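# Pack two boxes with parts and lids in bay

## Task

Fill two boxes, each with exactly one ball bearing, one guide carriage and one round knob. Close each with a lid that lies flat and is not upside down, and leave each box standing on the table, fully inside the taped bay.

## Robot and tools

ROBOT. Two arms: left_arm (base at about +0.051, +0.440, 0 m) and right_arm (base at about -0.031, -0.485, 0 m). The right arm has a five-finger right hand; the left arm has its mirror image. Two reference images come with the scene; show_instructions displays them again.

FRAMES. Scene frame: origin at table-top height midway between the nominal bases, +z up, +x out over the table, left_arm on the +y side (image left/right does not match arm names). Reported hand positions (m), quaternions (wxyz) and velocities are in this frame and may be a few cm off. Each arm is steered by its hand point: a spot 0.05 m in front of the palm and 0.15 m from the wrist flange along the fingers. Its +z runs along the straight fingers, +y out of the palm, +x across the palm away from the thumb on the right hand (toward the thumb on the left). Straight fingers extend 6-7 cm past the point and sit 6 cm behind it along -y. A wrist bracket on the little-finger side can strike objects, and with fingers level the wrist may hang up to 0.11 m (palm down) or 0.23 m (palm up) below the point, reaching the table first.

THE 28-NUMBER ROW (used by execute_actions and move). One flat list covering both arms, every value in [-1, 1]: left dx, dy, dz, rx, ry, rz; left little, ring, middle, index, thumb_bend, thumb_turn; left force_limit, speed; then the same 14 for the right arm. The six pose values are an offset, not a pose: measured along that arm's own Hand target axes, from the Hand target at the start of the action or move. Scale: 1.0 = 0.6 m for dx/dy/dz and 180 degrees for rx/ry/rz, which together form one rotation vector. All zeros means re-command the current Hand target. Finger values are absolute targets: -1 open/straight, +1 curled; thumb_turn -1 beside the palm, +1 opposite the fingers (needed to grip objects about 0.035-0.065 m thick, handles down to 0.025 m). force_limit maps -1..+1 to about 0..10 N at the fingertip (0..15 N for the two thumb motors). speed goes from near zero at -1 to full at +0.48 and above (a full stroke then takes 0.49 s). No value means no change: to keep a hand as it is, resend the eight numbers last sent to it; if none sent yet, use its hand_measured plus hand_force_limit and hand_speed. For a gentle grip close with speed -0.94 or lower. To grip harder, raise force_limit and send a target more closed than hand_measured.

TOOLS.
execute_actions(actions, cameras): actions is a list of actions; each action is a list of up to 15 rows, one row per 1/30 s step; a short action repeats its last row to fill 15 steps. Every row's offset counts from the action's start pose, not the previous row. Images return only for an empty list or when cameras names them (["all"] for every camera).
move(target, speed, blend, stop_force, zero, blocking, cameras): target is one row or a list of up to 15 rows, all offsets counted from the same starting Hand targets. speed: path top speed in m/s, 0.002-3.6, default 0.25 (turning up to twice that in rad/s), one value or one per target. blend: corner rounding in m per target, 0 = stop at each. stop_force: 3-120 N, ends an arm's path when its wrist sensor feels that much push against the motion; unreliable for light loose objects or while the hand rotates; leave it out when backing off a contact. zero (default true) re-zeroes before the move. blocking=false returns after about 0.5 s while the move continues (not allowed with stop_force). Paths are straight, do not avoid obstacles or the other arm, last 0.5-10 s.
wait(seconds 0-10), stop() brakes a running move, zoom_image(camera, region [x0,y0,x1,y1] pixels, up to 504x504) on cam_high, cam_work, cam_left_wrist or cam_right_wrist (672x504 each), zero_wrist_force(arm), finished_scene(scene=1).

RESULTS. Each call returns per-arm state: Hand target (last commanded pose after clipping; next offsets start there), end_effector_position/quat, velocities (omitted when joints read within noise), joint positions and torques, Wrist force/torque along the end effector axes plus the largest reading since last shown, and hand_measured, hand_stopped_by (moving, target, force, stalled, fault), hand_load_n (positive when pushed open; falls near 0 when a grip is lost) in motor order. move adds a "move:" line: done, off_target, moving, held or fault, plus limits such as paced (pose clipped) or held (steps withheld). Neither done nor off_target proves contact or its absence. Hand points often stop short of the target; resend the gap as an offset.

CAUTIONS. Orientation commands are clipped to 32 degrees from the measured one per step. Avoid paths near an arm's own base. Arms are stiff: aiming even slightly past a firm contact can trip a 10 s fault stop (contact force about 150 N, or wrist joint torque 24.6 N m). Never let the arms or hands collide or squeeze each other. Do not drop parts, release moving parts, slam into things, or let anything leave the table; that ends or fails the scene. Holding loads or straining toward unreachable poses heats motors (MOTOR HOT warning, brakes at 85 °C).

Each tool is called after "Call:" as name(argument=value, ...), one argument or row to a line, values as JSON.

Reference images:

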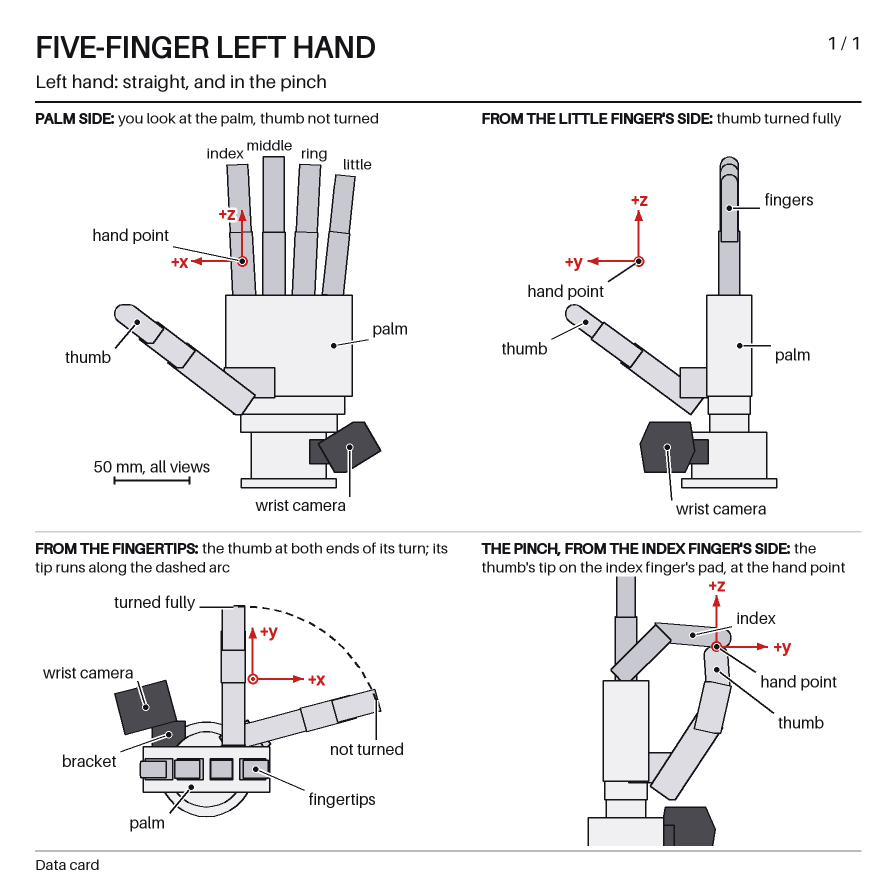

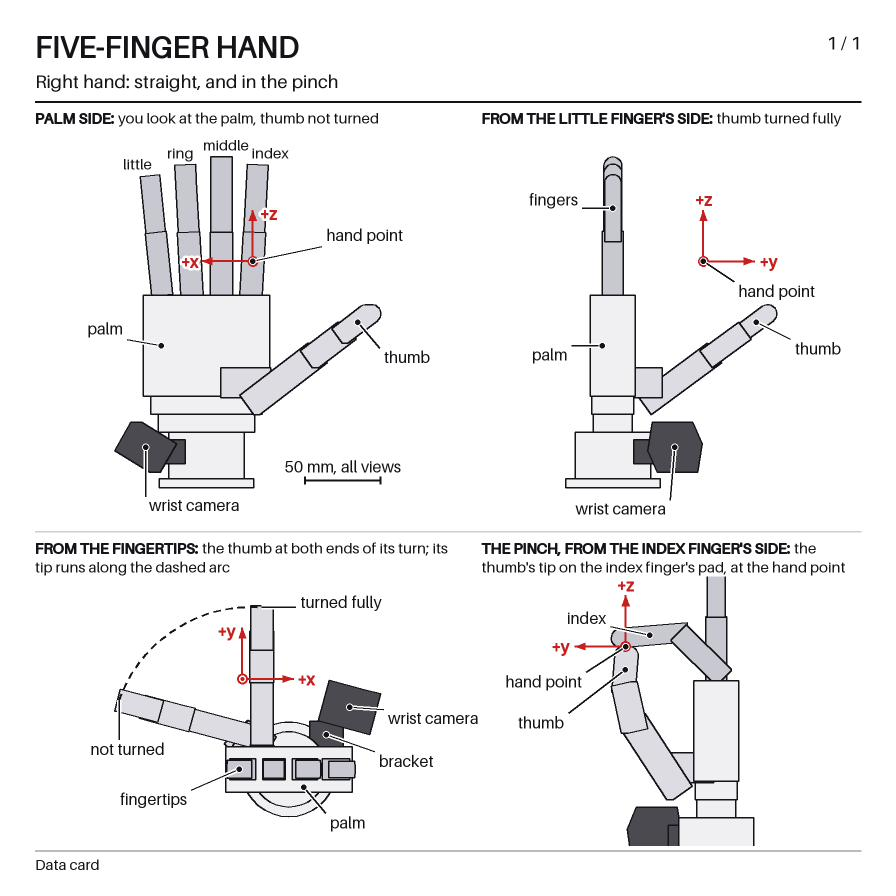

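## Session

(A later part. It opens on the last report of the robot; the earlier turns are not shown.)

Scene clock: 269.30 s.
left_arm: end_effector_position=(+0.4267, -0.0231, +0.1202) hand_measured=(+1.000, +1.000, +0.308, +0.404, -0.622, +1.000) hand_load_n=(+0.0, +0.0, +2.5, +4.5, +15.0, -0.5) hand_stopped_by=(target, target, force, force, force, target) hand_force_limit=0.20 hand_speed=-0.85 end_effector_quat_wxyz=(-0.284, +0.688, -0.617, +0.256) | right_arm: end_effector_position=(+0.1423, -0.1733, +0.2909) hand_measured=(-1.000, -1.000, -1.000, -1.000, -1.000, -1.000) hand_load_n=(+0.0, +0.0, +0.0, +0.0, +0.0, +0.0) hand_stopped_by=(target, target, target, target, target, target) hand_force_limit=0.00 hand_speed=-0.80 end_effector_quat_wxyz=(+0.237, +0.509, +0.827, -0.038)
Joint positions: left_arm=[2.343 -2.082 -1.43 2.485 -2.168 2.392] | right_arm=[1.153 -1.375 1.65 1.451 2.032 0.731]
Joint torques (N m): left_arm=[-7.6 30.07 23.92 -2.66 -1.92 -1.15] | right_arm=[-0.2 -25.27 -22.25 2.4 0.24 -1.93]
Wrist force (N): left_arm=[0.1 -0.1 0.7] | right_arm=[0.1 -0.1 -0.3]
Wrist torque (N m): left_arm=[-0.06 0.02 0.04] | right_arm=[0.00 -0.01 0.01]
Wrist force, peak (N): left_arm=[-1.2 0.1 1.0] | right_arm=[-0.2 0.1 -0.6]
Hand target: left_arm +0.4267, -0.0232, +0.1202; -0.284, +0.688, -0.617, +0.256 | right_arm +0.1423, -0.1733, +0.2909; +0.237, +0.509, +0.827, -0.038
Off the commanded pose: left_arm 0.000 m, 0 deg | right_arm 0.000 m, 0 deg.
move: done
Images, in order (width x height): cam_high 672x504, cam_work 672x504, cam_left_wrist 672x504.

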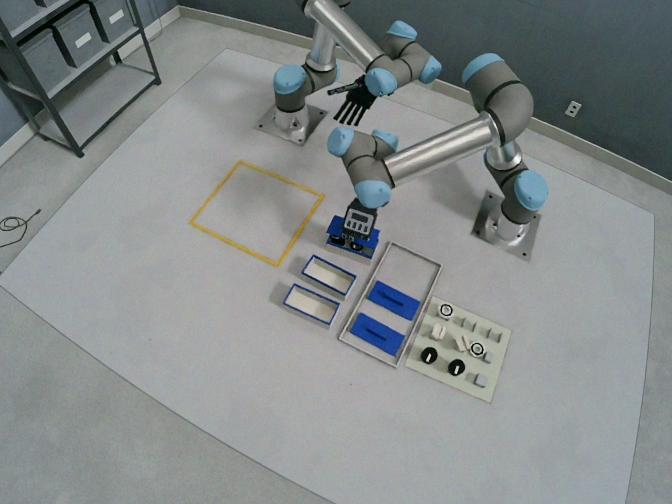

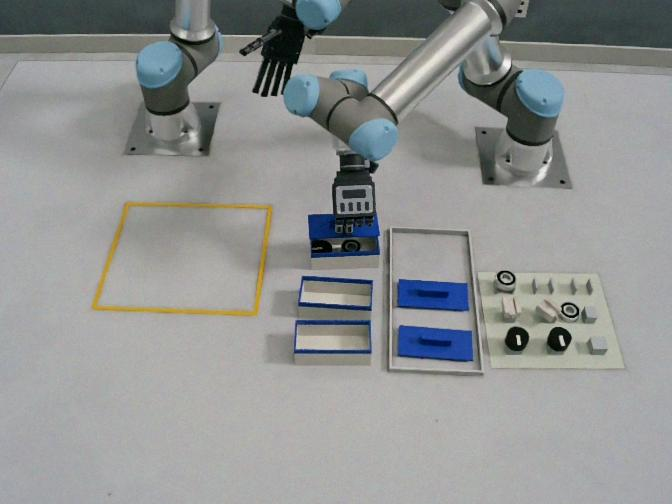

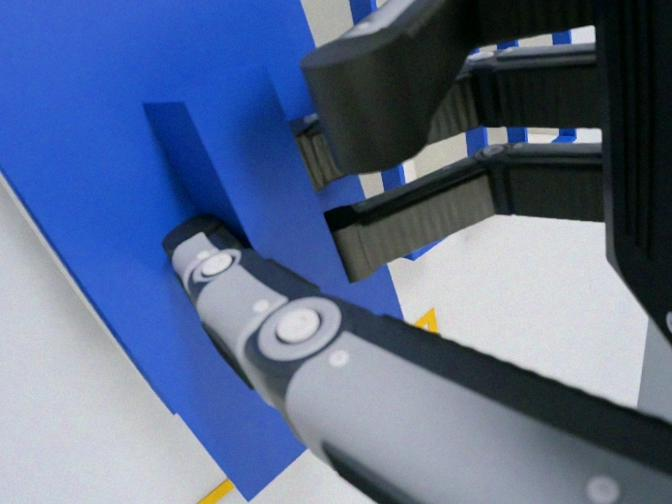

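Call:
move(
  target=[-0.003,0.035,0.0403,0,0,0,1,1,0.8,0.8,0.2,1,0.2,-0.85,0,0,0,0,0,0,-1,-1,-1,-1,-1,-1,0,-0.8],
  speed=0.05,
  stop_force=4,
  cameras=["cam_left_wrist","cam_work"],
)

Call:
zoom_image(
  camera="cam_work",
  region=[300, 205, 390, 275],
)

Call:
zoom_image(
  camera="cam_left_wrist",
  region=[0, 120, 504, 504],
)

Scene clock: 271.83 s.
left_arm: end_effector_position=(+0.4287, -0.0212, +0.0882) hand_measured=(+1.000, +1.000, +0.308, +0.404, -0.622, +1.000) hand_load_n=(+0.0, +0.0, +2.5, +4.5, +15.5, -0.5) hand_stopped_by=(target, target, force, force, force, target) hand_force_limit=0.20 hand_speed=-0.85 end_effector_quat_wxyz=(-0.284, +0.688, -0.617, +0.256) | right_arm: end_effector_position=(+0.1423, -0.1733, +0.2909) hand_measured=(-1.000, -1.000, -1.000, -1.000, -1.000, -1.000) hand_load_n=(+0.0, +0.0, +0.0, +0.0, +0.0, +0.0) hand_stopped_by=(target, target, target, target, target, target) hand_force_limit=0.00 hand_speed=-0.80 end_effector_quat_wxyz=(+0.237, +0.509, +0.827, -0.038)
Joint positions: left_arm=[2.349 -2.109 -1.474 2.56 -2.165 2.398] | right_arm=[1.153 -1.375 1.65 1.451 2.032 0.731]
Joint torques (N m): left_arm=[8.44 28.29 6.58 -0.2 0.78 1.22] | right_arm=[-1.8 -24.13 -23.17 2.44 0.49 -1.78]
Wrist force (N): left_arm=[0.1 0.3 0.9] | right_arm=[-0.2 0.0 -0.2]
Wrist torque (N m): left_arm=[-0.03 0.02 -0.07] | right_arm=[0.01 0.03 -0.01]
Wrist force, peak (N): left_arm=[-0.2 0.0 1.4] | right_arm=[0.0 -0.3 -0.6]
Hand target: left_arm +0.4287, -0.0212, +0.0882; -0.284, +0.688, -0.617, +0.256 | right_arm +0.1423, -0.1733, +0.2909; +0.237, +0.509, +0.827, -0.038
Off the commanded pose: left_arm 0.000 m, 0 deg | right_arm 0.000 m, 0 deg.
move: done
Images, in order (width x height): cam_work 672x504, cam_left_wrist 672x504.

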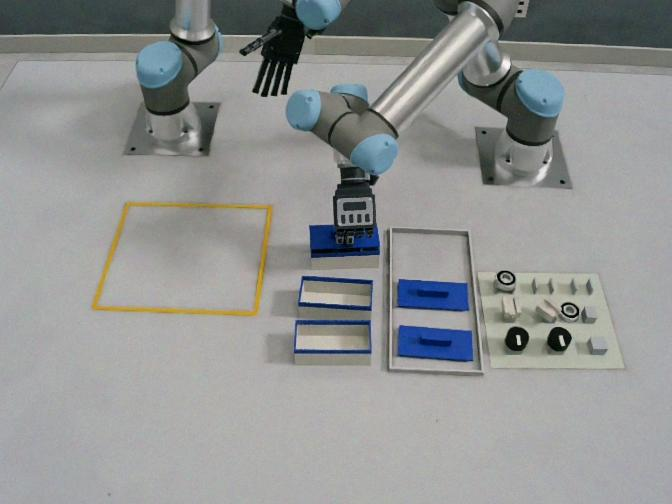

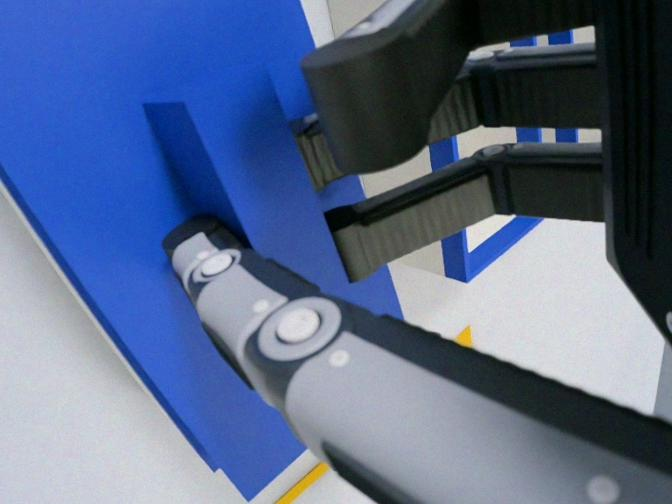

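Scaled by 5.600 from the camera's 672x504 image, which has a finer 960x720 frame.

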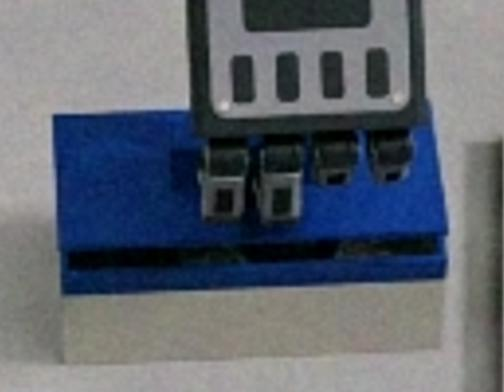

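Scaled by 1.000.

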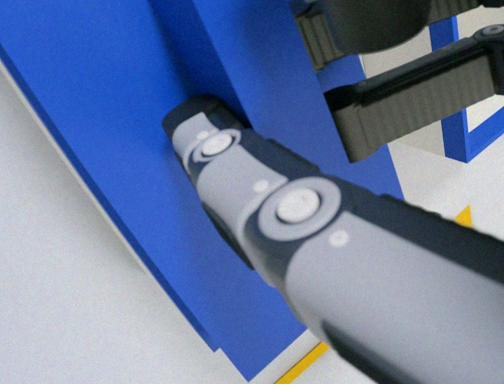

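Call:
move(
  target=[
    [-0.003,-0.002,0.0015,0,0,0,1,1,0.8,0.8,0.2,1,0.2,-0.85,0,0,0,0,0,0,-1,-1,-1,-1,-1,-1,0,-0.8],
    [-0.003,0.0174,0.0209,0,0,0,1,1,0.8,0.8,0.2,1,0.2,-0.85,0,0,0,0,0,0,-1,-1,-1,-1,-1,-1,0,-0.8],
  ],
  speed=[0.02,0.01],
  stop_force=3,
  cameras=["cam_left_wrist","cam_work"],
)

Call:
zoom_image(
  camera="cam_work",
  region=[300, 205, 390, 275],
)

Scene clock: 276.77 s.
left_arm: end_effector_position=(+0.4300, -0.0192, +0.0745) hand_measured=(+1.000, +1.000, +0.308, +0.404, -0.622, +1.000) hand_load_n=(+0.0, +0.0, +3.0, +7.0, +15.0, -1.0) hand_stopped_by=(target, target, force, force, force, target) hand_force_limit=0.20 hand_speed=-0.85 end_effector_quat_wxyz=(-0.284, +0.688, -0.617, +0.256) | right_arm: end_effector_position=(+0.1423, -0.1733, +0.2909) hand_measured=(-1.000, -1.000, -1.000, -1.000, -1.000, -1.000) hand_load_n=(+0.0, +0.0, +0.0, +0.0, +0.0, +0.0) hand_stopped_by=(target, target, target, target, target, target) hand_force_limit=0.00 hand_speed=-0.80 end_effector_quat_wxyz=(+0.237, +0.509, +0.827, -0.038)
Joint positions: left_arm=[2.354 -2.12 -1.494 2.594 -2.162 2.403] | right_arm=[1.153 -1.375 1.65 1.451 2.032 0.731]
Joint torques (N m): left_arm=[6.16 53.57 24.69 -1.67 0.43 0.81] | right_arm=[-1.32 -24.26 -23.4 2.4 0.39 -1.48]
Wrist force (N): left_arm=[-0.3 -0.5 -0.6] | right_arm=[0.1 -0.1 -0.3]
Wrist torque (N m): left_arm=[-0.17 0.00 -0.04] | right_arm=[-0.01 0.00 0.01]
Wrist force, peak (N): left_arm=[1.1 -3.8 -1.6] | right_arm=[-0.1 -0.3 -0.7]
Hand target: left_arm +0.4300, -0.0192, +0.0745; -0.284, +0.688, -0.617, +0.256 (not the last commanded pose) | right_arm +0.1423, -0.1733, +0.2909; +0.237, +0.509, +0.827, -0.038
Off the commanded pose: left_arm 0.003 m, 0 deg | right_arm 0.000 m, 0 deg.
move: contact (left_arm); path passed 1 of 2 targets
Images, in order (width x height): cam_work 672x504, cam_left_wrist 672x504.

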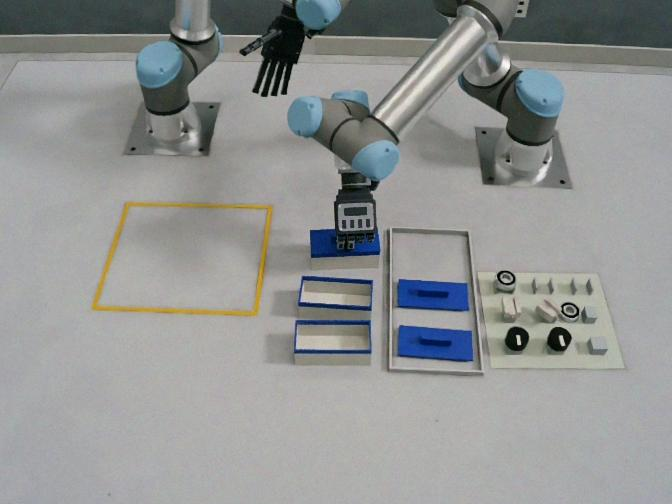

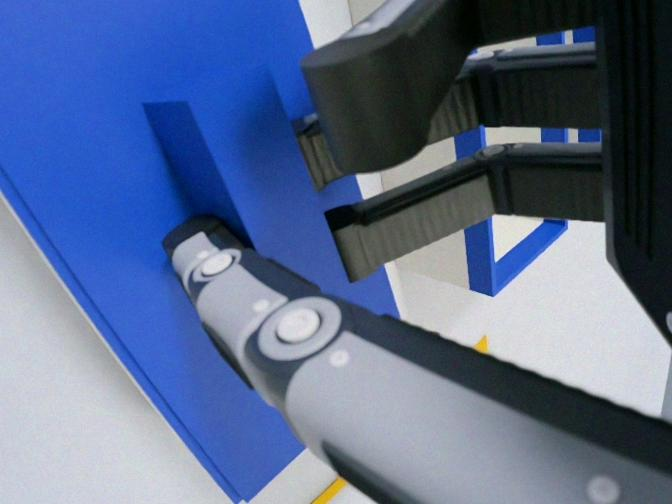

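Scaled by 5.600 from the camera's 672x504 image, which has a finer 960x720 frame.

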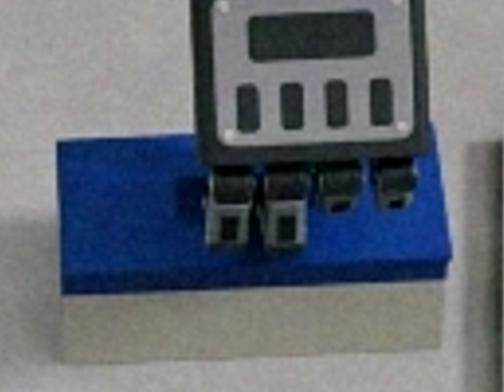

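Call:
execute_actions(
  actions=[
    [[0,0,0,0,0,0,1,1,0.22,0.3,-0.67,1,0.2,-0.7,0,0,0,0,0,0,-1,-1,-1,-1,-1,-1,0,-0.8]],
  ],
  cameras=[],
)

Call:
move(
  target=[
    [0,-0.0118,-0.0118,0,0,0,1,1,0.22,0.3,-0.67,1,0.2,-0.7,0,0,0,0,0,0,-1,-1,-1,-1,-1,-1,0,-0.8],
    [0,-0.0942,-0.0942,0,0,0,1,1,0.0,0.0,-0.85,1,0.2,0.2,0,0,0,0,0,0,-1,-1,-1,-1,-1,-1,0,-0.8],
  ],
  speed=[0.03,0.1],
  cameras=["cam_left_wrist","cam_work"],
)

Call:
zoom_image(
  camera="cam_work",
  region=[300, 205, 390, 275],
)

Scene clock: 278.53 s.
left_arm: end_effector_position=(+0.4300, -0.0192, +0.0745) hand_measured=(+1.000, +1.000, +0.220, +0.300, -0.670, +1.000) hand_load_n=(+0.0, +0.0, +0.0, +0.0, +0.0, +0.0) hand_stopped_by=(target, target, target, target, target, target) hand_force_limit=0.20 hand_speed=-0.70 end_effector_quat_wxyz=(-0.284, +0.688, -0.617, +0.256) | right_arm: end_effector_position=(+0.1423, -0.1733, +0.2909) hand_measured=(-1.000, -1.000, -1.000, -1.000, -1.000, -1.000) hand_load_n=(+0.0, +0.0, +0.0, +0.0, +0.0, +0.0) hand_stopped_by=(target, target, target, target, target, target) hand_force_limit=0.00 hand_speed=-0.80 end_effector_quat_wxyz=(+0.237, +0.509, +0.827, -0.038)
Joint positions: left_arm=[2.354 -2.12 -1.494 2.594 -2.162 2.403] | right_arm=[1.153 -1.375 1.65 1.451 2.032 0.731]
Joint torques (N m): left_arm=[5.96 53.57 23.09 -0.55 0.62 0.86] | right_arm=[-1.43 -25.08 -23.13 2.5 0.31 -1.67]
Wrist force (N): left_arm=[0.0 -0.5 0.7] | right_arm=[0.0 -0.2 -0.1]
Wrist torque (N m): left_arm=[-0.10 0.05 -0.07] | right_arm=[-0.03 0.00 -0.01]
Wrist force, peak (N): left_arm=[-0.5 -0.6 -0.8] | right_arm=[0.1 -0.4 -0.5]
Hand target: left_arm +0.4300, -0.0192, +0.0745; -0.284, +0.688, -0.617, +0.256 | right_arm +0.1423, -0.1733, +0.2909; +0.237, +0.509, +0.827, -0.038
Off the commanded pose: left_arm 0.000 m, 0 deg | right_arm 0.000 m, 0 deg.
No camera images: "cameras" was empty.

Scene clock: 280.90 s.
left_arm: end_effector_position=(+0.4301, -0.0191, +0.1545) hand_measured=(+1.000, +1.000, +0.000, +0.000, -0.850, +1.000) hand_load_n=(+0.0, +0.0, +0.0, +0.0, +0.0, +0.0) hand_stopped_by=(target, target, target, target, target, target) hand_force_limit=0.20 hand_speed=0.20 end_effector_quat_wxyz=(-0.284, +0.688, -0.617, +0.256) | right_arm: end_effector_position=(+0.1423, -0.1733, +0.2909) hand_measured=(-1.000, -1.000, -1.000, -1.000, -1.000, -1.000) hand_load_n=(+0.0, +0.0, +0.0, +0.0, +0.0, +0.0) hand_stopped_by=(target, target, target, target, target, target) hand_force_limit=0.00 hand_speed=-0.80 end_effector_quat_wxyz=(+0.237, +0.509, +0.827, -0.038)
Joint positions: left_arm=[2.354 -2.049 -1.386 2.415 -2.162 2.403] | right_arm=[1.153 -1.375 1.65 1.451 2.032 0.731]
Joint torques (N m): left_arm=[-3.89 51.98 25.54 -2.75 -2.18 -1.41] | right_arm=[-1 -26.05 -24.13 2.56 0.2 -1.57]
Wrist force (N): left_arm=[0.2 -0.9 0.7] | right_arm=[-0.3 -0.2 -0.3]
Wrist torque (N m): left_arm=[-0.16 0.02 -0.02] | right_arm=[-0.02 0.05 -0.03]
Wrist force, peak (N): left_arm=[0.3 -1.2 0.6] | right_arm=[-0.2 -0.2 -0.7]
Hand target: left_arm +0.4300, -0.0192, +0.1545; -0.284, +0.688, -0.617, +0.256 | right_arm +0.1423, -0.1733, +0.2909; +0.237, +0.509, +0.827, -0.038
Off the commanded pose: left_arm 0.000 m, 0 deg | right_arm 0.000 m, 0 deg.
move: done
Images, in order (width x height): cam_work 672x504, cam_left_wrist 672x504.

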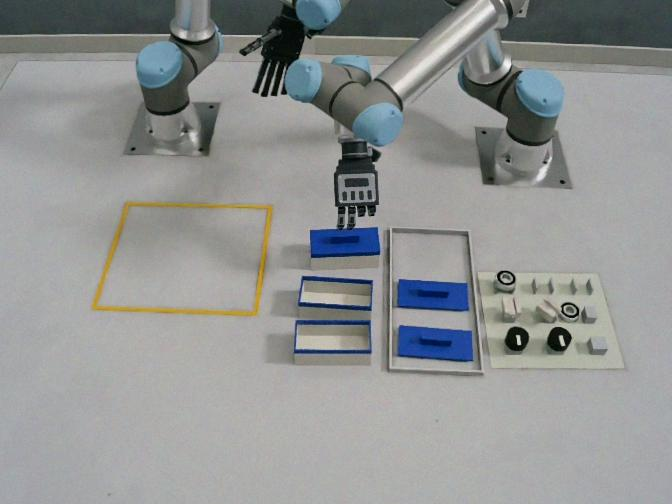

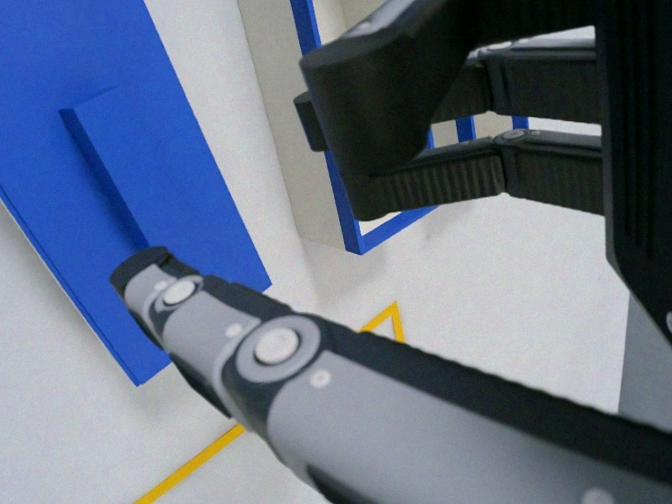

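Scaled by 5.600 from the camera's 672x504 image, which has a finer 960x720 frame.

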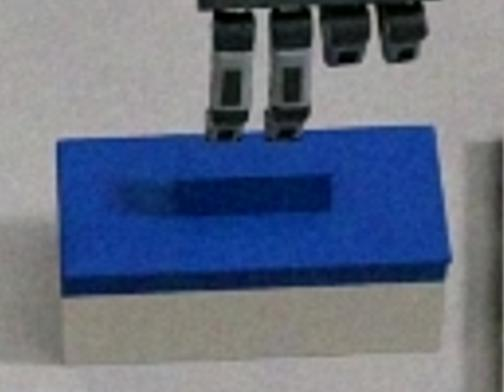

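Call:
zoom_image(
  camera="cam_left_wrist",
  region=[0, 120, 300, 420],
)

Call:
zoom_image(
  camera="cam_work",
  region=[305, 235, 385, 275],
)

Scaled by 1.680 from the camera's 672x504 image, which has a finer 960x720 frame.

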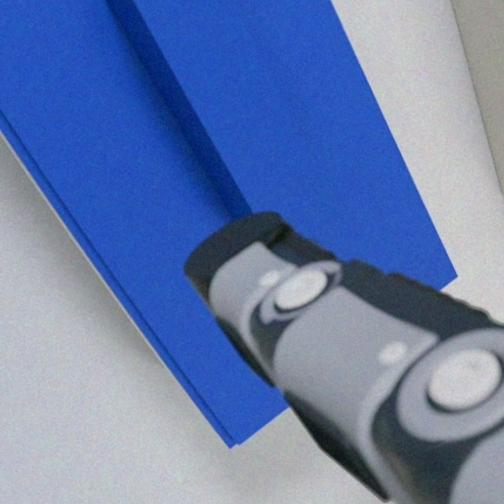

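Scaled by 6.300 from the camera's 672x504 image, which has a finer 960x720 frame.

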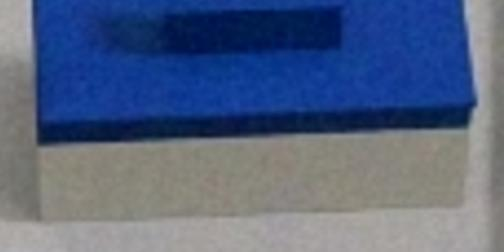

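Call:
move(
  target=[-0.2752,0.0258,-0.0858,-0.1872,0.2088,0.5042,-1,-1,-1,-1,-1,1,0.2,0.4,0,0,0,0,0,0,-1,-1,-1,-1,-1,-1,0,-0.8],
  speed=0.25,
  cameras=["cam_left_wrist","cam_work"],
)

Call:
zoom_image(
  camera="cam_work",
  region=[290, 150, 430, 290],
)

Scene clock: 289.13 s.
left_arm: end_effector_position=(+0.3653, +0.1399, +0.1798) hand_measured=(-1.000, -1.000, -1.000, -1.000, -1.000, +1.000) hand_load_n=(+0.0, +0.0, +0.0, +0.0, +0.0, +0.0) hand_stopped_by=(target, target, target, target, target, target) hand_force_limit=0.20 hand_speed=0.40 end_effector_quat_wxyz=(+0.000, +0.001, +1.000, +0.000) | right_arm: end_effector_position=(+0.1423, -0.1733, +0.2909) hand_measured=(-1.000, -1.000, -1.000, -1.000, -1.000, -1.000) hand_load_n=(+0.0, +0.0, -0.5, +0.0, +0.0, +0.0) hand_stopped_by=(target, target, target, target, target, target) hand_force_limit=0.00 hand_speed=-0.80 end_effector_quat_wxyz=(+0.237, +0.509, +0.827, -0.038)
Joint positions: left_arm=[2.621 -2.066 -1.349 1.845 -1.57 4.178] | right_arm=[1.153 -1.375 1.65 1.451 2.032 0.731]
Joint torques (N m): left_arm=[-6.76 26.13 6.82 -3.83 -1.37 1.5] | right_arm=[-1.29 -24.95 -22.39 2.43 0.47 -1.75]
Wrist force (N): left_arm=[0.4 -0.1 0.7] | right_arm=[0.0 -0.3 -0.3]
Wrist torque (N m): left_arm=[-0.07 -0.04 -0.03] | right_arm=[-0.03 0.01 -0.01]
Wrist force, peak (N): left_arm=[-0.1 -0.7 1.1] | right_arm=[0.0 -0.4 -0.6]
Hand target: left_arm +0.3653, +0.1400, +0.1798; +0.000, +0.001, +1.000, +0.000 | right_arm +0.1423, -0.1733, +0.2909; +0.237, +0.509, +0.827, -0.038
Off the commanded pose: left_arm 0.000 m, 0 deg | right_arm 0.000 m, 0 deg.
move: done
Images, in order (width x height): cam_work 672x504, cam_left_wrist 672x504.

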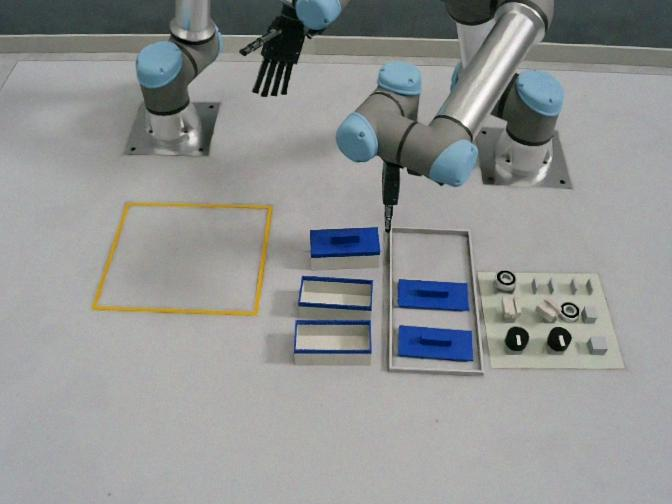

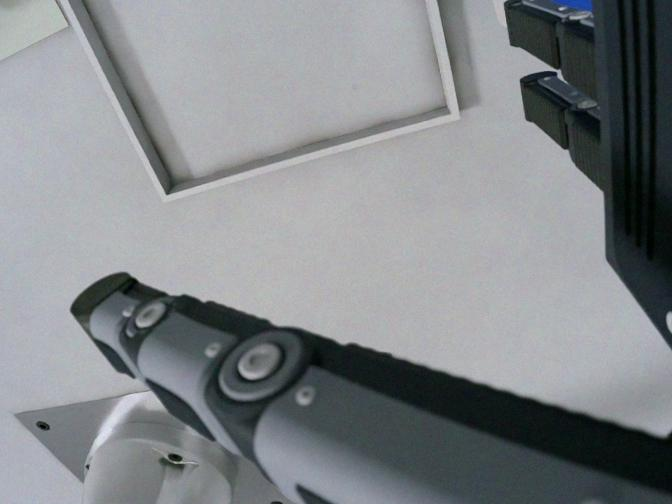

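Scaled by 3.600 from the camera's 672x504 image, which has a finer 960x720 frame.

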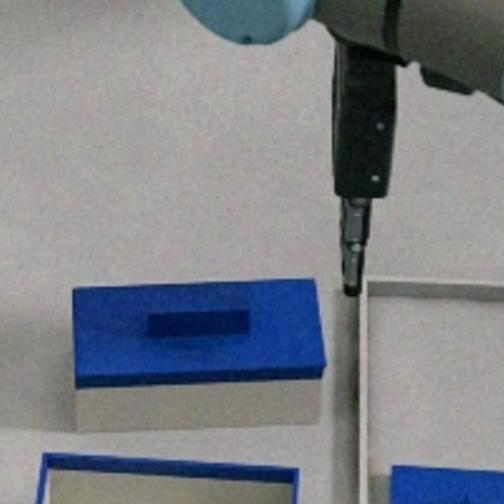

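Call:
move(
  target=[
    [0,0,0,0,0,0,-1,-1,-1,-1,-1,1,0.2,0.4,-0.446,-0.0023,0.1425,0.1005,-0.0415,0.2067,-1,-1,-1,-1,-1,-1,0,-0.8],
    [0,0,0,0,0,0,-1,-1,-1,-1,-1,1,0.2,0.4,-0.7638,-0.2087,0.2175,0.2035,-0.0841,0.4184,-1,-1,-1,-1,-1,-1,0,-0.8],
  ],
  speed=0.3,
  blend=[0.05,0],
  cameras=["cam_high"],
)

Scene clock: 294.13 s.
left_arm: end_effector_position=(+0.3653, +0.1400, +0.1798) hand_measured=(-1.000, -1.000, -1.000, -1.000, -1.000, +1.000) hand_load_n=(+0.0, +0.0, +0.0, +0.0, +0.0, +0.0) hand_stopped_by=(target, target, target, target, target, target) hand_force_limit=0.20 hand_speed=0.40 end_effector_quat_wxyz=(+0.000, +0.001, +1.000, +0.000) | right_arm: end_effector_position=(+0.2503, -0.6502, +0.3506) hand_measured=(-1.000, -1.000, -1.000, -1.000, -1.000, -1.000) hand_load_n=(+0.0, +0.0, +0.0, +0.0, +0.0, +0.0) hand_stopped_by=(target, target, target, target, target, target) hand_force_limit=0.00 hand_speed=-0.80 end_effector_quat_wxyz=(+0.149, +0.934, +0.265, -0.188)
Joint positions: left_arm=[2.621 -2.067 -1.349 1.845 -1.57 4.178] | right_arm=[-0.435 -1.516 1.642 1.549 2.044 0.617]
Joint torques (N m): left_arm=[-5.42 26.65 6.56 -3.76 -1.15 1.57] | right_arm=[-9.27 -10.25 -26.51 4.72 -1.02 -1.96]
Wrist force (N): left_arm=[0.5 -0.1 0.7] | right_arm=[0.3 -0.3 -0.1]
Wrist torque (N m): left_arm=[-0.08 -0.05 -0.02] | right_arm=[-0.06 -0.06 0.11]
Wrist force, peak (N): left_arm=[0.9 -0.3 0.9] | right_arm=[0.7 -0.4 -0.7]
Hand target: left_arm +0.3653, +0.1400, +0.1798; +0.000, +0.001, +1.000, +0.000 | right_arm +0.2503, -0.6503, +0.3506; +0.149, +0.934, +0.265, -0.188
Off the commanded pose: left_arm 0.000 m, 0 deg | right_arm 0.000 m, 0 deg.
move: done
Images, in order (width x height): cam_high 672x504.

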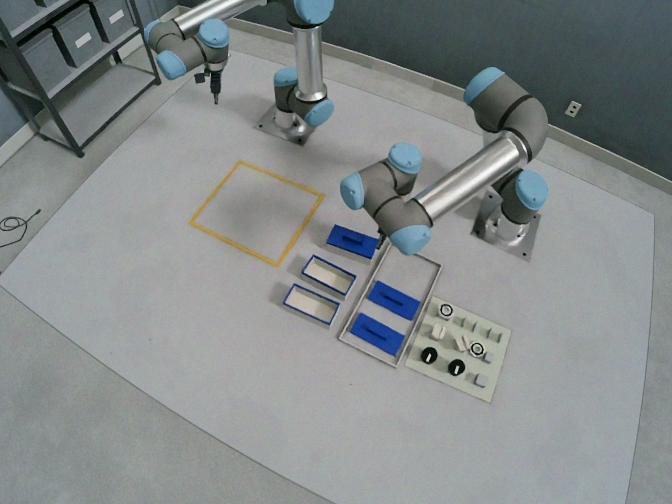

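Call:
execute_actions(
  actions=[],
  cameras=["all"],
)

Scene clock: 297.77 s.
left_arm: end_effector_position=(+0.3653, +0.1400, +0.1798) hand_measured=(-1.000, -1.000, -1.000, -1.000, -1.000, +1.000) hand_load_n=(+0.0, +0.0, +0.0, +0.0, +0.0, +0.0) hand_stopped_by=(target, target, target, target, target, target) hand_force_limit=0.20 hand_speed=0.40 end_effector_quat_wxyz=(+0.000, +0.001, +1.000, +0.000) | right_arm: end_effector_position=(+0.2503, -0.6503, +0.3506) hand_measured=(-1.000, -1.000, -1.000, -1.000, -1.000, -1.000) hand_load_n=(+0.0, +0.0, +0.0, +0.0, +0.0, +0.0) hand_stopped_by=(target, target, target, target, target, target) hand_force_limit=0.00 hand_speed=-0.80 end_effector_quat_wxyz=(+0.149, +0.934, +0.265, -0.188)
Joint positions: left_arm=[2.621 -2.067 -1.349 1.845 -1.57 4.178] | right_arm=[-0.435 -1.516 1.642 1.549 2.044 0.617]
Joint velocities: within noise
Joint torques (N m): left_arm=[-6.18 27.1 6.76 -3.55 -0.82 1.39] | right_arm=[-9.16 -8.74 -27.23 4.57 -1 -2.05]
Wrist force (N): left_arm=[0.6 -0.1 0.7] | right_arm=[0.3 -0.4 0.0]
Wrist torque (N m): left_arm=[-0.08 -0.07 -0.01] | right_arm=[-0.08 -0.06 0.11]
Wrist force, peak (N): left_arm=[0.9 -0.1 1.1] | right_arm=[0.4 -0.8 -0.1]
Hand target: left_arm +0.3653, +0.1400, +0.1798; +0.000, +0.001, +1.000, +0.000 | right_arm +0.2503, -0.6503, +0.3506; +0.149, +0.934, +0.265, -0.188
Off the commanded pose: left_arm 0.000 m, 0 deg | right_arm 0.000 m, 0 deg.

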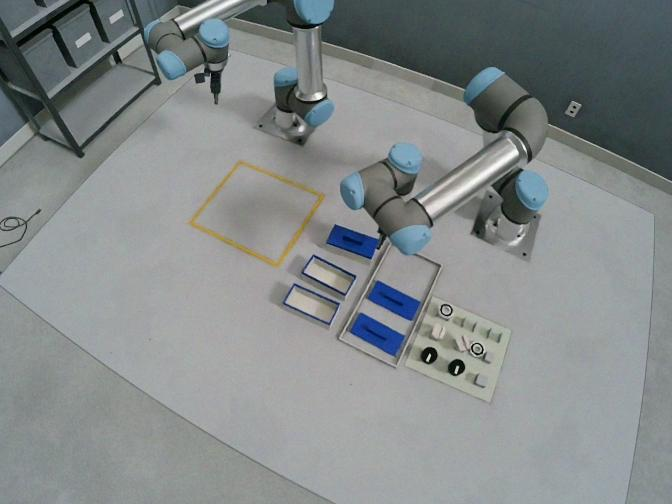

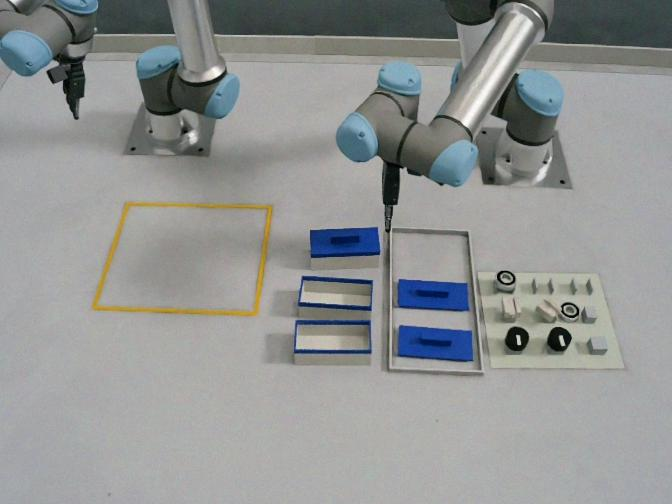

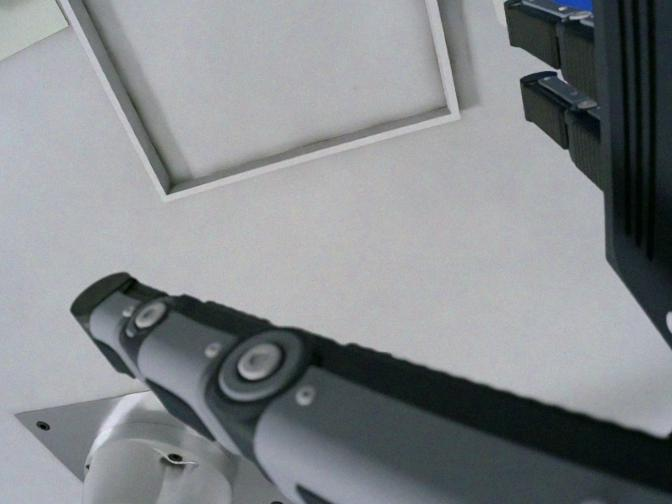

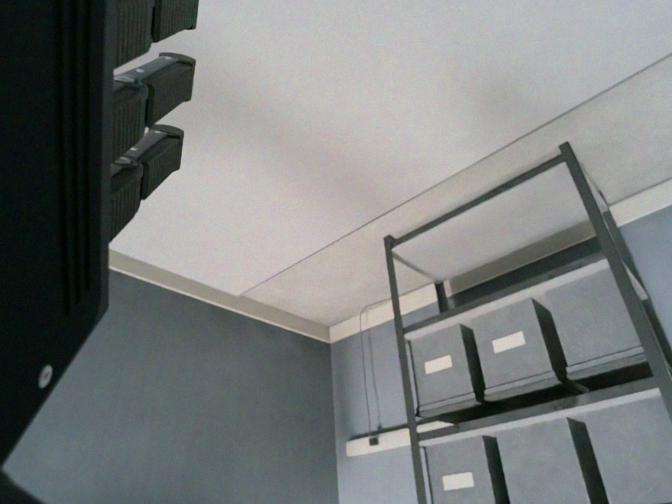

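Call:
move(
  target=[
    [0.0005,-0.0017,0.1497,0,0,0,-1,-1,-1,-1,-1,1,0.2,0.4,0,0,0,0,0,0,-1,-1,-1,-1,-1,-1,0,-0.8],
    [0.0038,-0.0167,0.1497,0,0,0,-1,-1,-1,-1,-1,1,0.2,0.4,0,0,0,0,0,0,-1,-1,-1,-1,-1,-1,0,-0.8],
    [0.0138,-0.1167,0.1497,0,0,0,-1,-1,-1,-1,-1,1,0.2,0.4,0,0,0,0,0,0,-1,-1,-1,-1,-1,-1,0,-0.8],
  ],
  speed=[0.2,0.02,0.06],
  blend=[0,0.003,0],
  cameras=["cam_work"],
)

Scene clock: 301.90 s.
left_arm: end_effector_position=(+0.3568, +0.0699, +0.0900) hand_measured=(-1.000, -1.000, -1.000, -1.000, -1.000, +1.000) hand_load_n=(+0.0, -1.0, -0.5, +0.0, +0.0, +0.0) hand_stopped_by=(target, target, target, target, target, target) hand_force_limit=0.20 hand_speed=0.40 end_effector_quat_wxyz=(+0.000, +0.001, +1.000, +0.000) | right_arm: end_effector_position=(+0.2503, -0.6503, +0.3506) hand_measured=(-1.000, -1.000, -1.000, -1.000, -1.000, -1.000) hand_load_n=(+0.0, +0.0, +0.0, +0.0, +0.0, +0.0) hand_stopped_by=(target, target, target, target, target, target) hand_force_limit=0.00 hand_speed=-0.80 end_effector_quat_wxyz=(+0.149, +0.934, +0.265, -0.188)
Joint positions: left_arm=[2.497 -2.251 -1.29 1.97 -1.57 4.054] | right_arm=[-0.435 -1.516 1.642 1.549 2.044 0.617]
Joint torques (N m): left_arm=[-7.57 33.34 23.26 -3.46 -1 -1.29] | right_arm=[-10.1 -9.35 -26.31 4.48 -0.79 -2.37]
Wrist force (N): left_arm=[0.6 1.0 0.5] | right_arm=[0.4 -0.4 0.0]
Wrist torque (N m): left_arm=[-0.13 -0.08 0.06] | right_arm=[-0.08 -0.08 0.12]
Wrist force, peak (N): left_arm=[0.8 0.0 1.6] | right_arm=[0.3 -0.7 -0.3]
Hand target: left_arm +0.3568, +0.0699, +0.0900; +0.000, +0.001, +1.000, +0.000 | right_arm +0.2503, -0.6503, +0.3506; +0.149, +0.934, +0.265, -0.188
Off the commanded pose: left_arm 0.000 m, 0 deg | right_arm 0.000 m, 0 deg.
move: done
Images, in order (width x height): cam_work 672x504.

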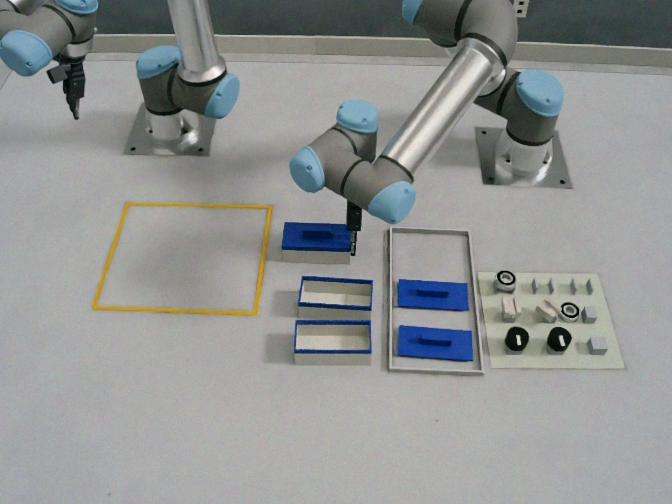

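Call:
zoom_image(
  camera="cam_work",
  region=[250, 190, 410, 310],
)

Scaled by 3.150 from the camera's 672x504 image, which has a finer 960x720 frame.

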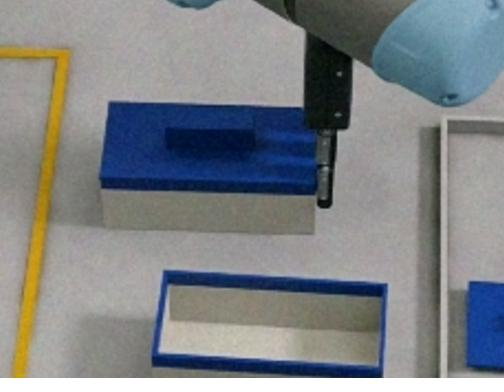

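Call:
move(
  target=[0.0697,-0.4040,0,0,0,0,-1,-1,-1,-1,-1,1,0.2,0.4,0,0,0,0,0,0,-1,-1,-1,-1,-1,-1,0,-0.8],
  speed=0.07,
  cameras=["cam_work"],
)

Call:
zoom_image(
  camera="cam_work",
  region=[90, 180, 310, 330],
)

Scene clock: 306.33 s.
left_arm: end_effector_position=(+0.3140, -0.1709, +0.0898) hand_measured=(-1.000, -1.000, -1.000, -1.000, -1.000, +1.000) hand_load_n=(+0.0, -0.5, -1.5, +0.0, +0.0, +0.0) hand_stopped_by=(target, target, target, target, target, target) hand_force_limit=0.20 hand_speed=0.40 end_effector_quat_wxyz=(+0.018, +0.000, +0.999, -0.045) | right_arm: end_effector_position=(+0.2503, -0.6503, +0.3506) hand_measured=(-1.000, -1.000, -1.000, -1.000, -1.000, -1.000) hand_load_n=(+0.0, +0.0, +0.0, +0.0, +0.0, +0.0) hand_stopped_by=(target, target, target, target, target, target) hand_force_limit=0.00 hand_speed=-0.80 end_effector_quat_wxyz=(+0.149, +0.934, +0.265, -0.188)
Joint positions: left_arm=[2.188 -2.887 -0.035 1.446 -1.551 3.743] | right_arm=[-0.435 -1.516 1.642 1.549 2.044 0.617]
Joint torques (N m): left_arm=[-7.62 74.46 24.84 -0.86 1.74 -1.31] | right_arm=[-9.36 -8.21 -27.15 4.58 -1.19 -2.19]
Wrist force (N): left_arm=[0.3 0.9 1.1] | right_arm=[0.1 -0.5 0.0]
Wrist torque (N m): left_arm=[-0.15 -0.02 0.04] | right_arm=[-0.11 -0.03 0.09]
Wrist force, peak (N): left_arm=[0.4 1.4 1.9] | right_arm=[0.3 -0.8 0.1]
Hand target: left_arm +0.3146, -0.1724, +0.0902; +0.000, +0.001, +1.000, +0.000 | right_arm +0.2503, -0.6503, +0.3506; +0.149, +0.934, +0.265, -0.188
Off the commanded pose: left_arm 0.002 m, 6 deg | right_arm 0.000 m, 0 deg.
elbow stopped short (left arm): the move would have taken joint 3 (elbow) straighter than the controller allows.
move: off_target (left_arm)
Images, in order (width x height): cam_work 672x504.

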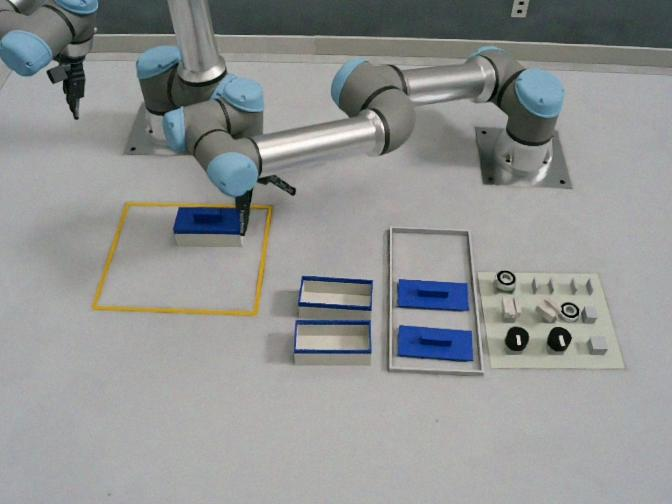

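Scaled by 2.291 from the camera's 672x504 image, which has a finer 960x720 frame.

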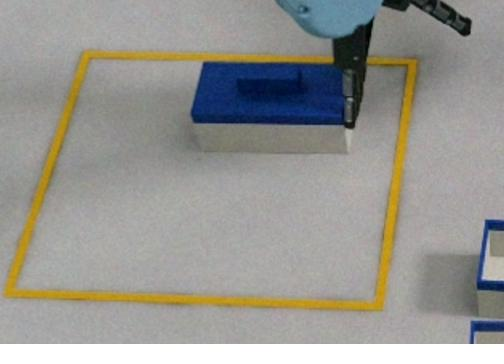

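Call:
move(
  target=[
    [0,0.05,0,0,0,0,-1,-1,-1,-1,-1,1,0.2,0.4,0,0,0,0,0,0,-1,-1,-1,-1,-1,-1,0,-0.8],
    [0,0.0707,-0.1333,0,0,0,-1,-1,-1,-1,-1,1,0.2,0.4,0,0,0,0,0,0,-1,-1,-1,-1,-1,-1,0,-0.8],
    [-0.4507,0.299,-0.1497,0,0,0.5,-1,-1,-1,-1,-1,1,0.2,0.4,0,0,0,0,0,0,-1,-1,-1,-1,-1,-1,0,-0.8],
  ],
  speed=[0.06,0.2,0.4],
  blend=[0.005,0.02,0],
  cameras=["cam_work","cam_left_wrist"],
)

Scene clock: 316.97 s.
left_arm: end_effector_position=(+0.5854, +0.0065, +0.1798) hand_measured=(-1.000, -1.000, -1.000, -1.000, -1.000, +1.000) hand_load_n=(+0.0, +0.0, +0.0, +0.0, +0.0, +0.0) hand_stopped_by=(target, target, target, target, target, target) hand_force_limit=0.20 hand_speed=0.40 end_effector_quat_wxyz=(+0.000, +0.708, +0.707, +0.000) | right_arm: end_effector_position=(+0.2503, -0.6503, +0.3506) hand_measured=(-1.000, -1.000, -1.000, -1.000, -1.000, -1.000) hand_load_n=(+0.0, +0.0, +0.0, +0.0, +0.0, +0.0) hand_stopped_by=(target, target, target, target, target, target) hand_force_limit=0.00 hand_speed=-0.80 end_effector_quat_wxyz=(+0.149, +0.934, +0.265, -0.188)
Joint positions: left_arm=[2.585 -2.576 -0.463 1.469 -1.57 5.713] | right_arm=[-0.435 -1.516 1.642 1.549 2.044 0.617]
Joint torques (N m): left_arm=[8.85 69.91 6.63 -1.08 1.39 1.19] | right_arm=[-9.98 -8.72 -25.66 4.47 -1.1 -2.5]
Wrist force (N): left_arm=[0.1 -0.5 0.6] | right_arm=[0.2 -0.5 0.1]
Wrist torque (N m): left_arm=[-0.10 0.01 -0.05] | right_arm=[-0.09 -0.05 0.09]
Wrist force, peak (N): left_arm=[0.0 1.4 1.6] | right_arm=[0.3 -0.8 0.0]
Hand target: left_arm +0.5854, +0.0066, +0.1798; +0.000, +0.708, +0.706, +0.000 | right_arm +0.2503, -0.6503, +0.3506; +0.149, +0.934, +0.265, -0.188
Off the commanded pose: left_arm 0.000 m, 0 deg | right_arm 0.000 m, 0 deg.
elbow stopped short (left arm): the move would have taken joint 3 (elbow) straighter than the controller allows.
move: done
Images, in order (width x height): cam_work 672x504, cam_left_wrist 672x504.

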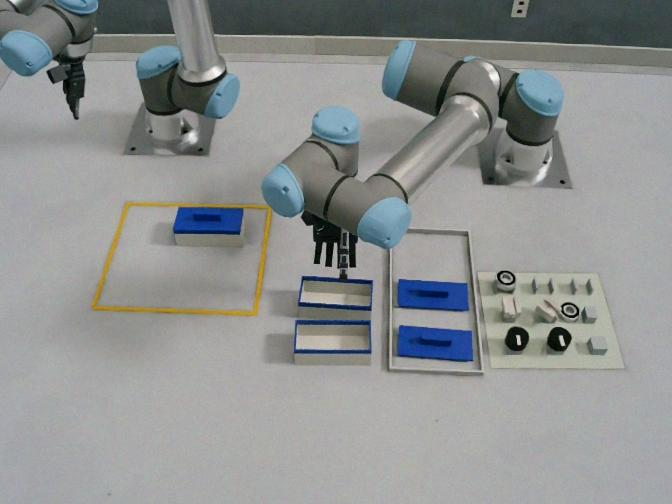

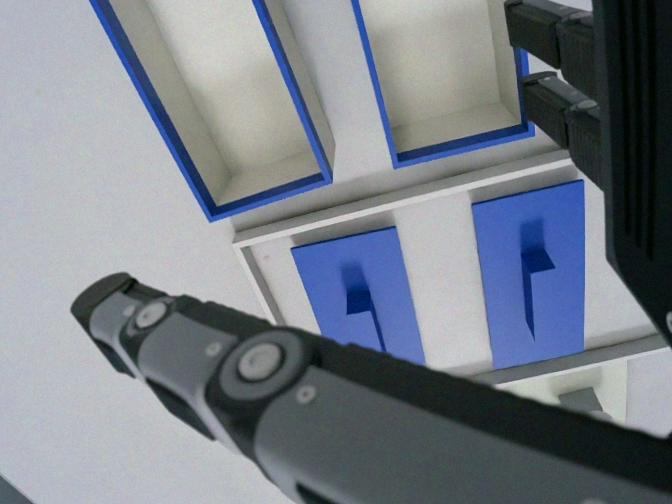

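Call:
move(
  target=[
    [0,-0.004,0.15,0,0,0,-1,-1,-1,-1,-1,1,0.2,0.4,0,0,0,0,0,0,-1,-1,-1,-1,-1,-1,0,-0.8],
    [0,-0.0167,0.15,0,0,0,-1,-1,-1,-1,-1,1,0.2,0.4,0,0,0,0,0,0,-1,-1,-1,-1,-1,-1,0,-0.8],
    [0,-0.1,0.15,0,0,0,-1,-1,-1,-1,-1,1,0.2,0.4,0,0,0,0,0,0,-1,-1,-1,-1,-1,-1,0,-0.8],
  ],
  speed=[0.12,0.02,0.06],
  blend=[0,0.003,0],
  cameras=["cam_work"],
)

Call:
zoom_image(
  camera="cam_work",
  region=[250, 200, 410, 380],
)

Scene clock: 320.40 s.
left_arm: end_effector_position=(+0.5254, +0.0066, +0.0899) hand_measured=(-1.000, -1.000, -1.000, -1.000, -1.000, +1.000) hand_load_n=(+0.0, +0.0, +0.0, +0.0, +0.0, +0.0) hand_stopped_by=(target, target, target, target, target, target) hand_force_limit=0.20 hand_speed=0.40 end_effector_quat_wxyz=(+0.000, +0.708, +0.706, +0.000) | right_arm: end_effector_position=(+0.2503, -0.6503, +0.3506) hand_measured=(-1.000, -1.000, -1.000, -1.000, -1.000, -1.000) hand_load_n=(+0.0, +0.0, +0.0, +0.0, +0.0, +0.0) hand_stopped_by=(target, target, target, target, target, target) hand_force_limit=0.00 hand_speed=-0.80 end_effector_quat_wxyz=(+0.149, +0.934, +0.265, -0.188)
Joint positions: left_arm=[2.531 -2.445 -0.941 1.815 -1.57 5.659] | right_arm=[-0.435 -1.516 1.642 1.549 2.044 0.617]
Joint torques (N m): left_arm=[-7.29 65.98 7.24 -1.29 0.32 -1.41] | right_arm=[-9.02 -9.04 -26.75 4.5 -0.83 -2.25]
Wrist force (N): left_arm=[0.3 0.0 0.5] | right_arm=[0.1 -0.4 -0.1]
Wrist torque (N m): left_arm=[-0.06 -0.05 0.07] | right_arm=[-0.06 -0.02 0.10]
Wrist force, peak (N): left_arm=[0.4 -0.2 1.4] | right_arm=[0.4 -0.7 -0.1]
Hand target: left_arm +0.5253, +0.0066, +0.0899; +0.000, +0.708, +0.706, +0.000 | right_arm +0.2503, -0.6503, +0.3506; +0.149, +0.934, +0.265, -0.188
Off the commanded pose: left_arm 0.000 m, 0 deg | right_arm 0.000 m, 0 deg.
move: done
Images, in order (width x height): cam_work 672x504.

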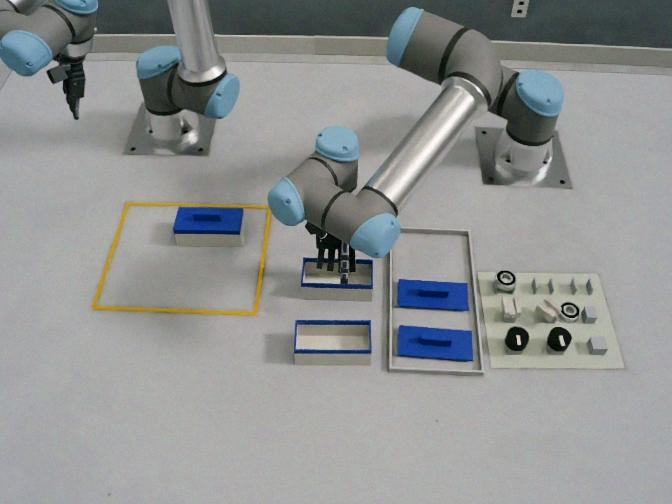

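Scaled by 2.800 from the camera's 672x504 image, which has a finer 960x720 frame.

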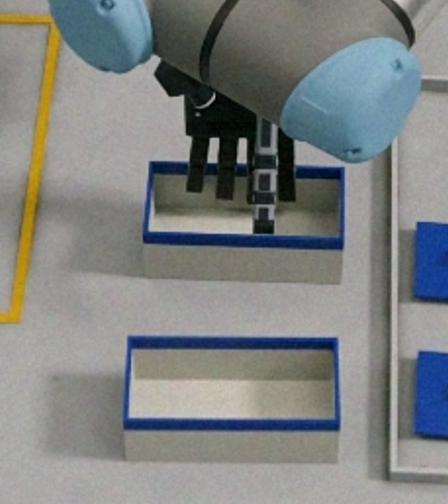

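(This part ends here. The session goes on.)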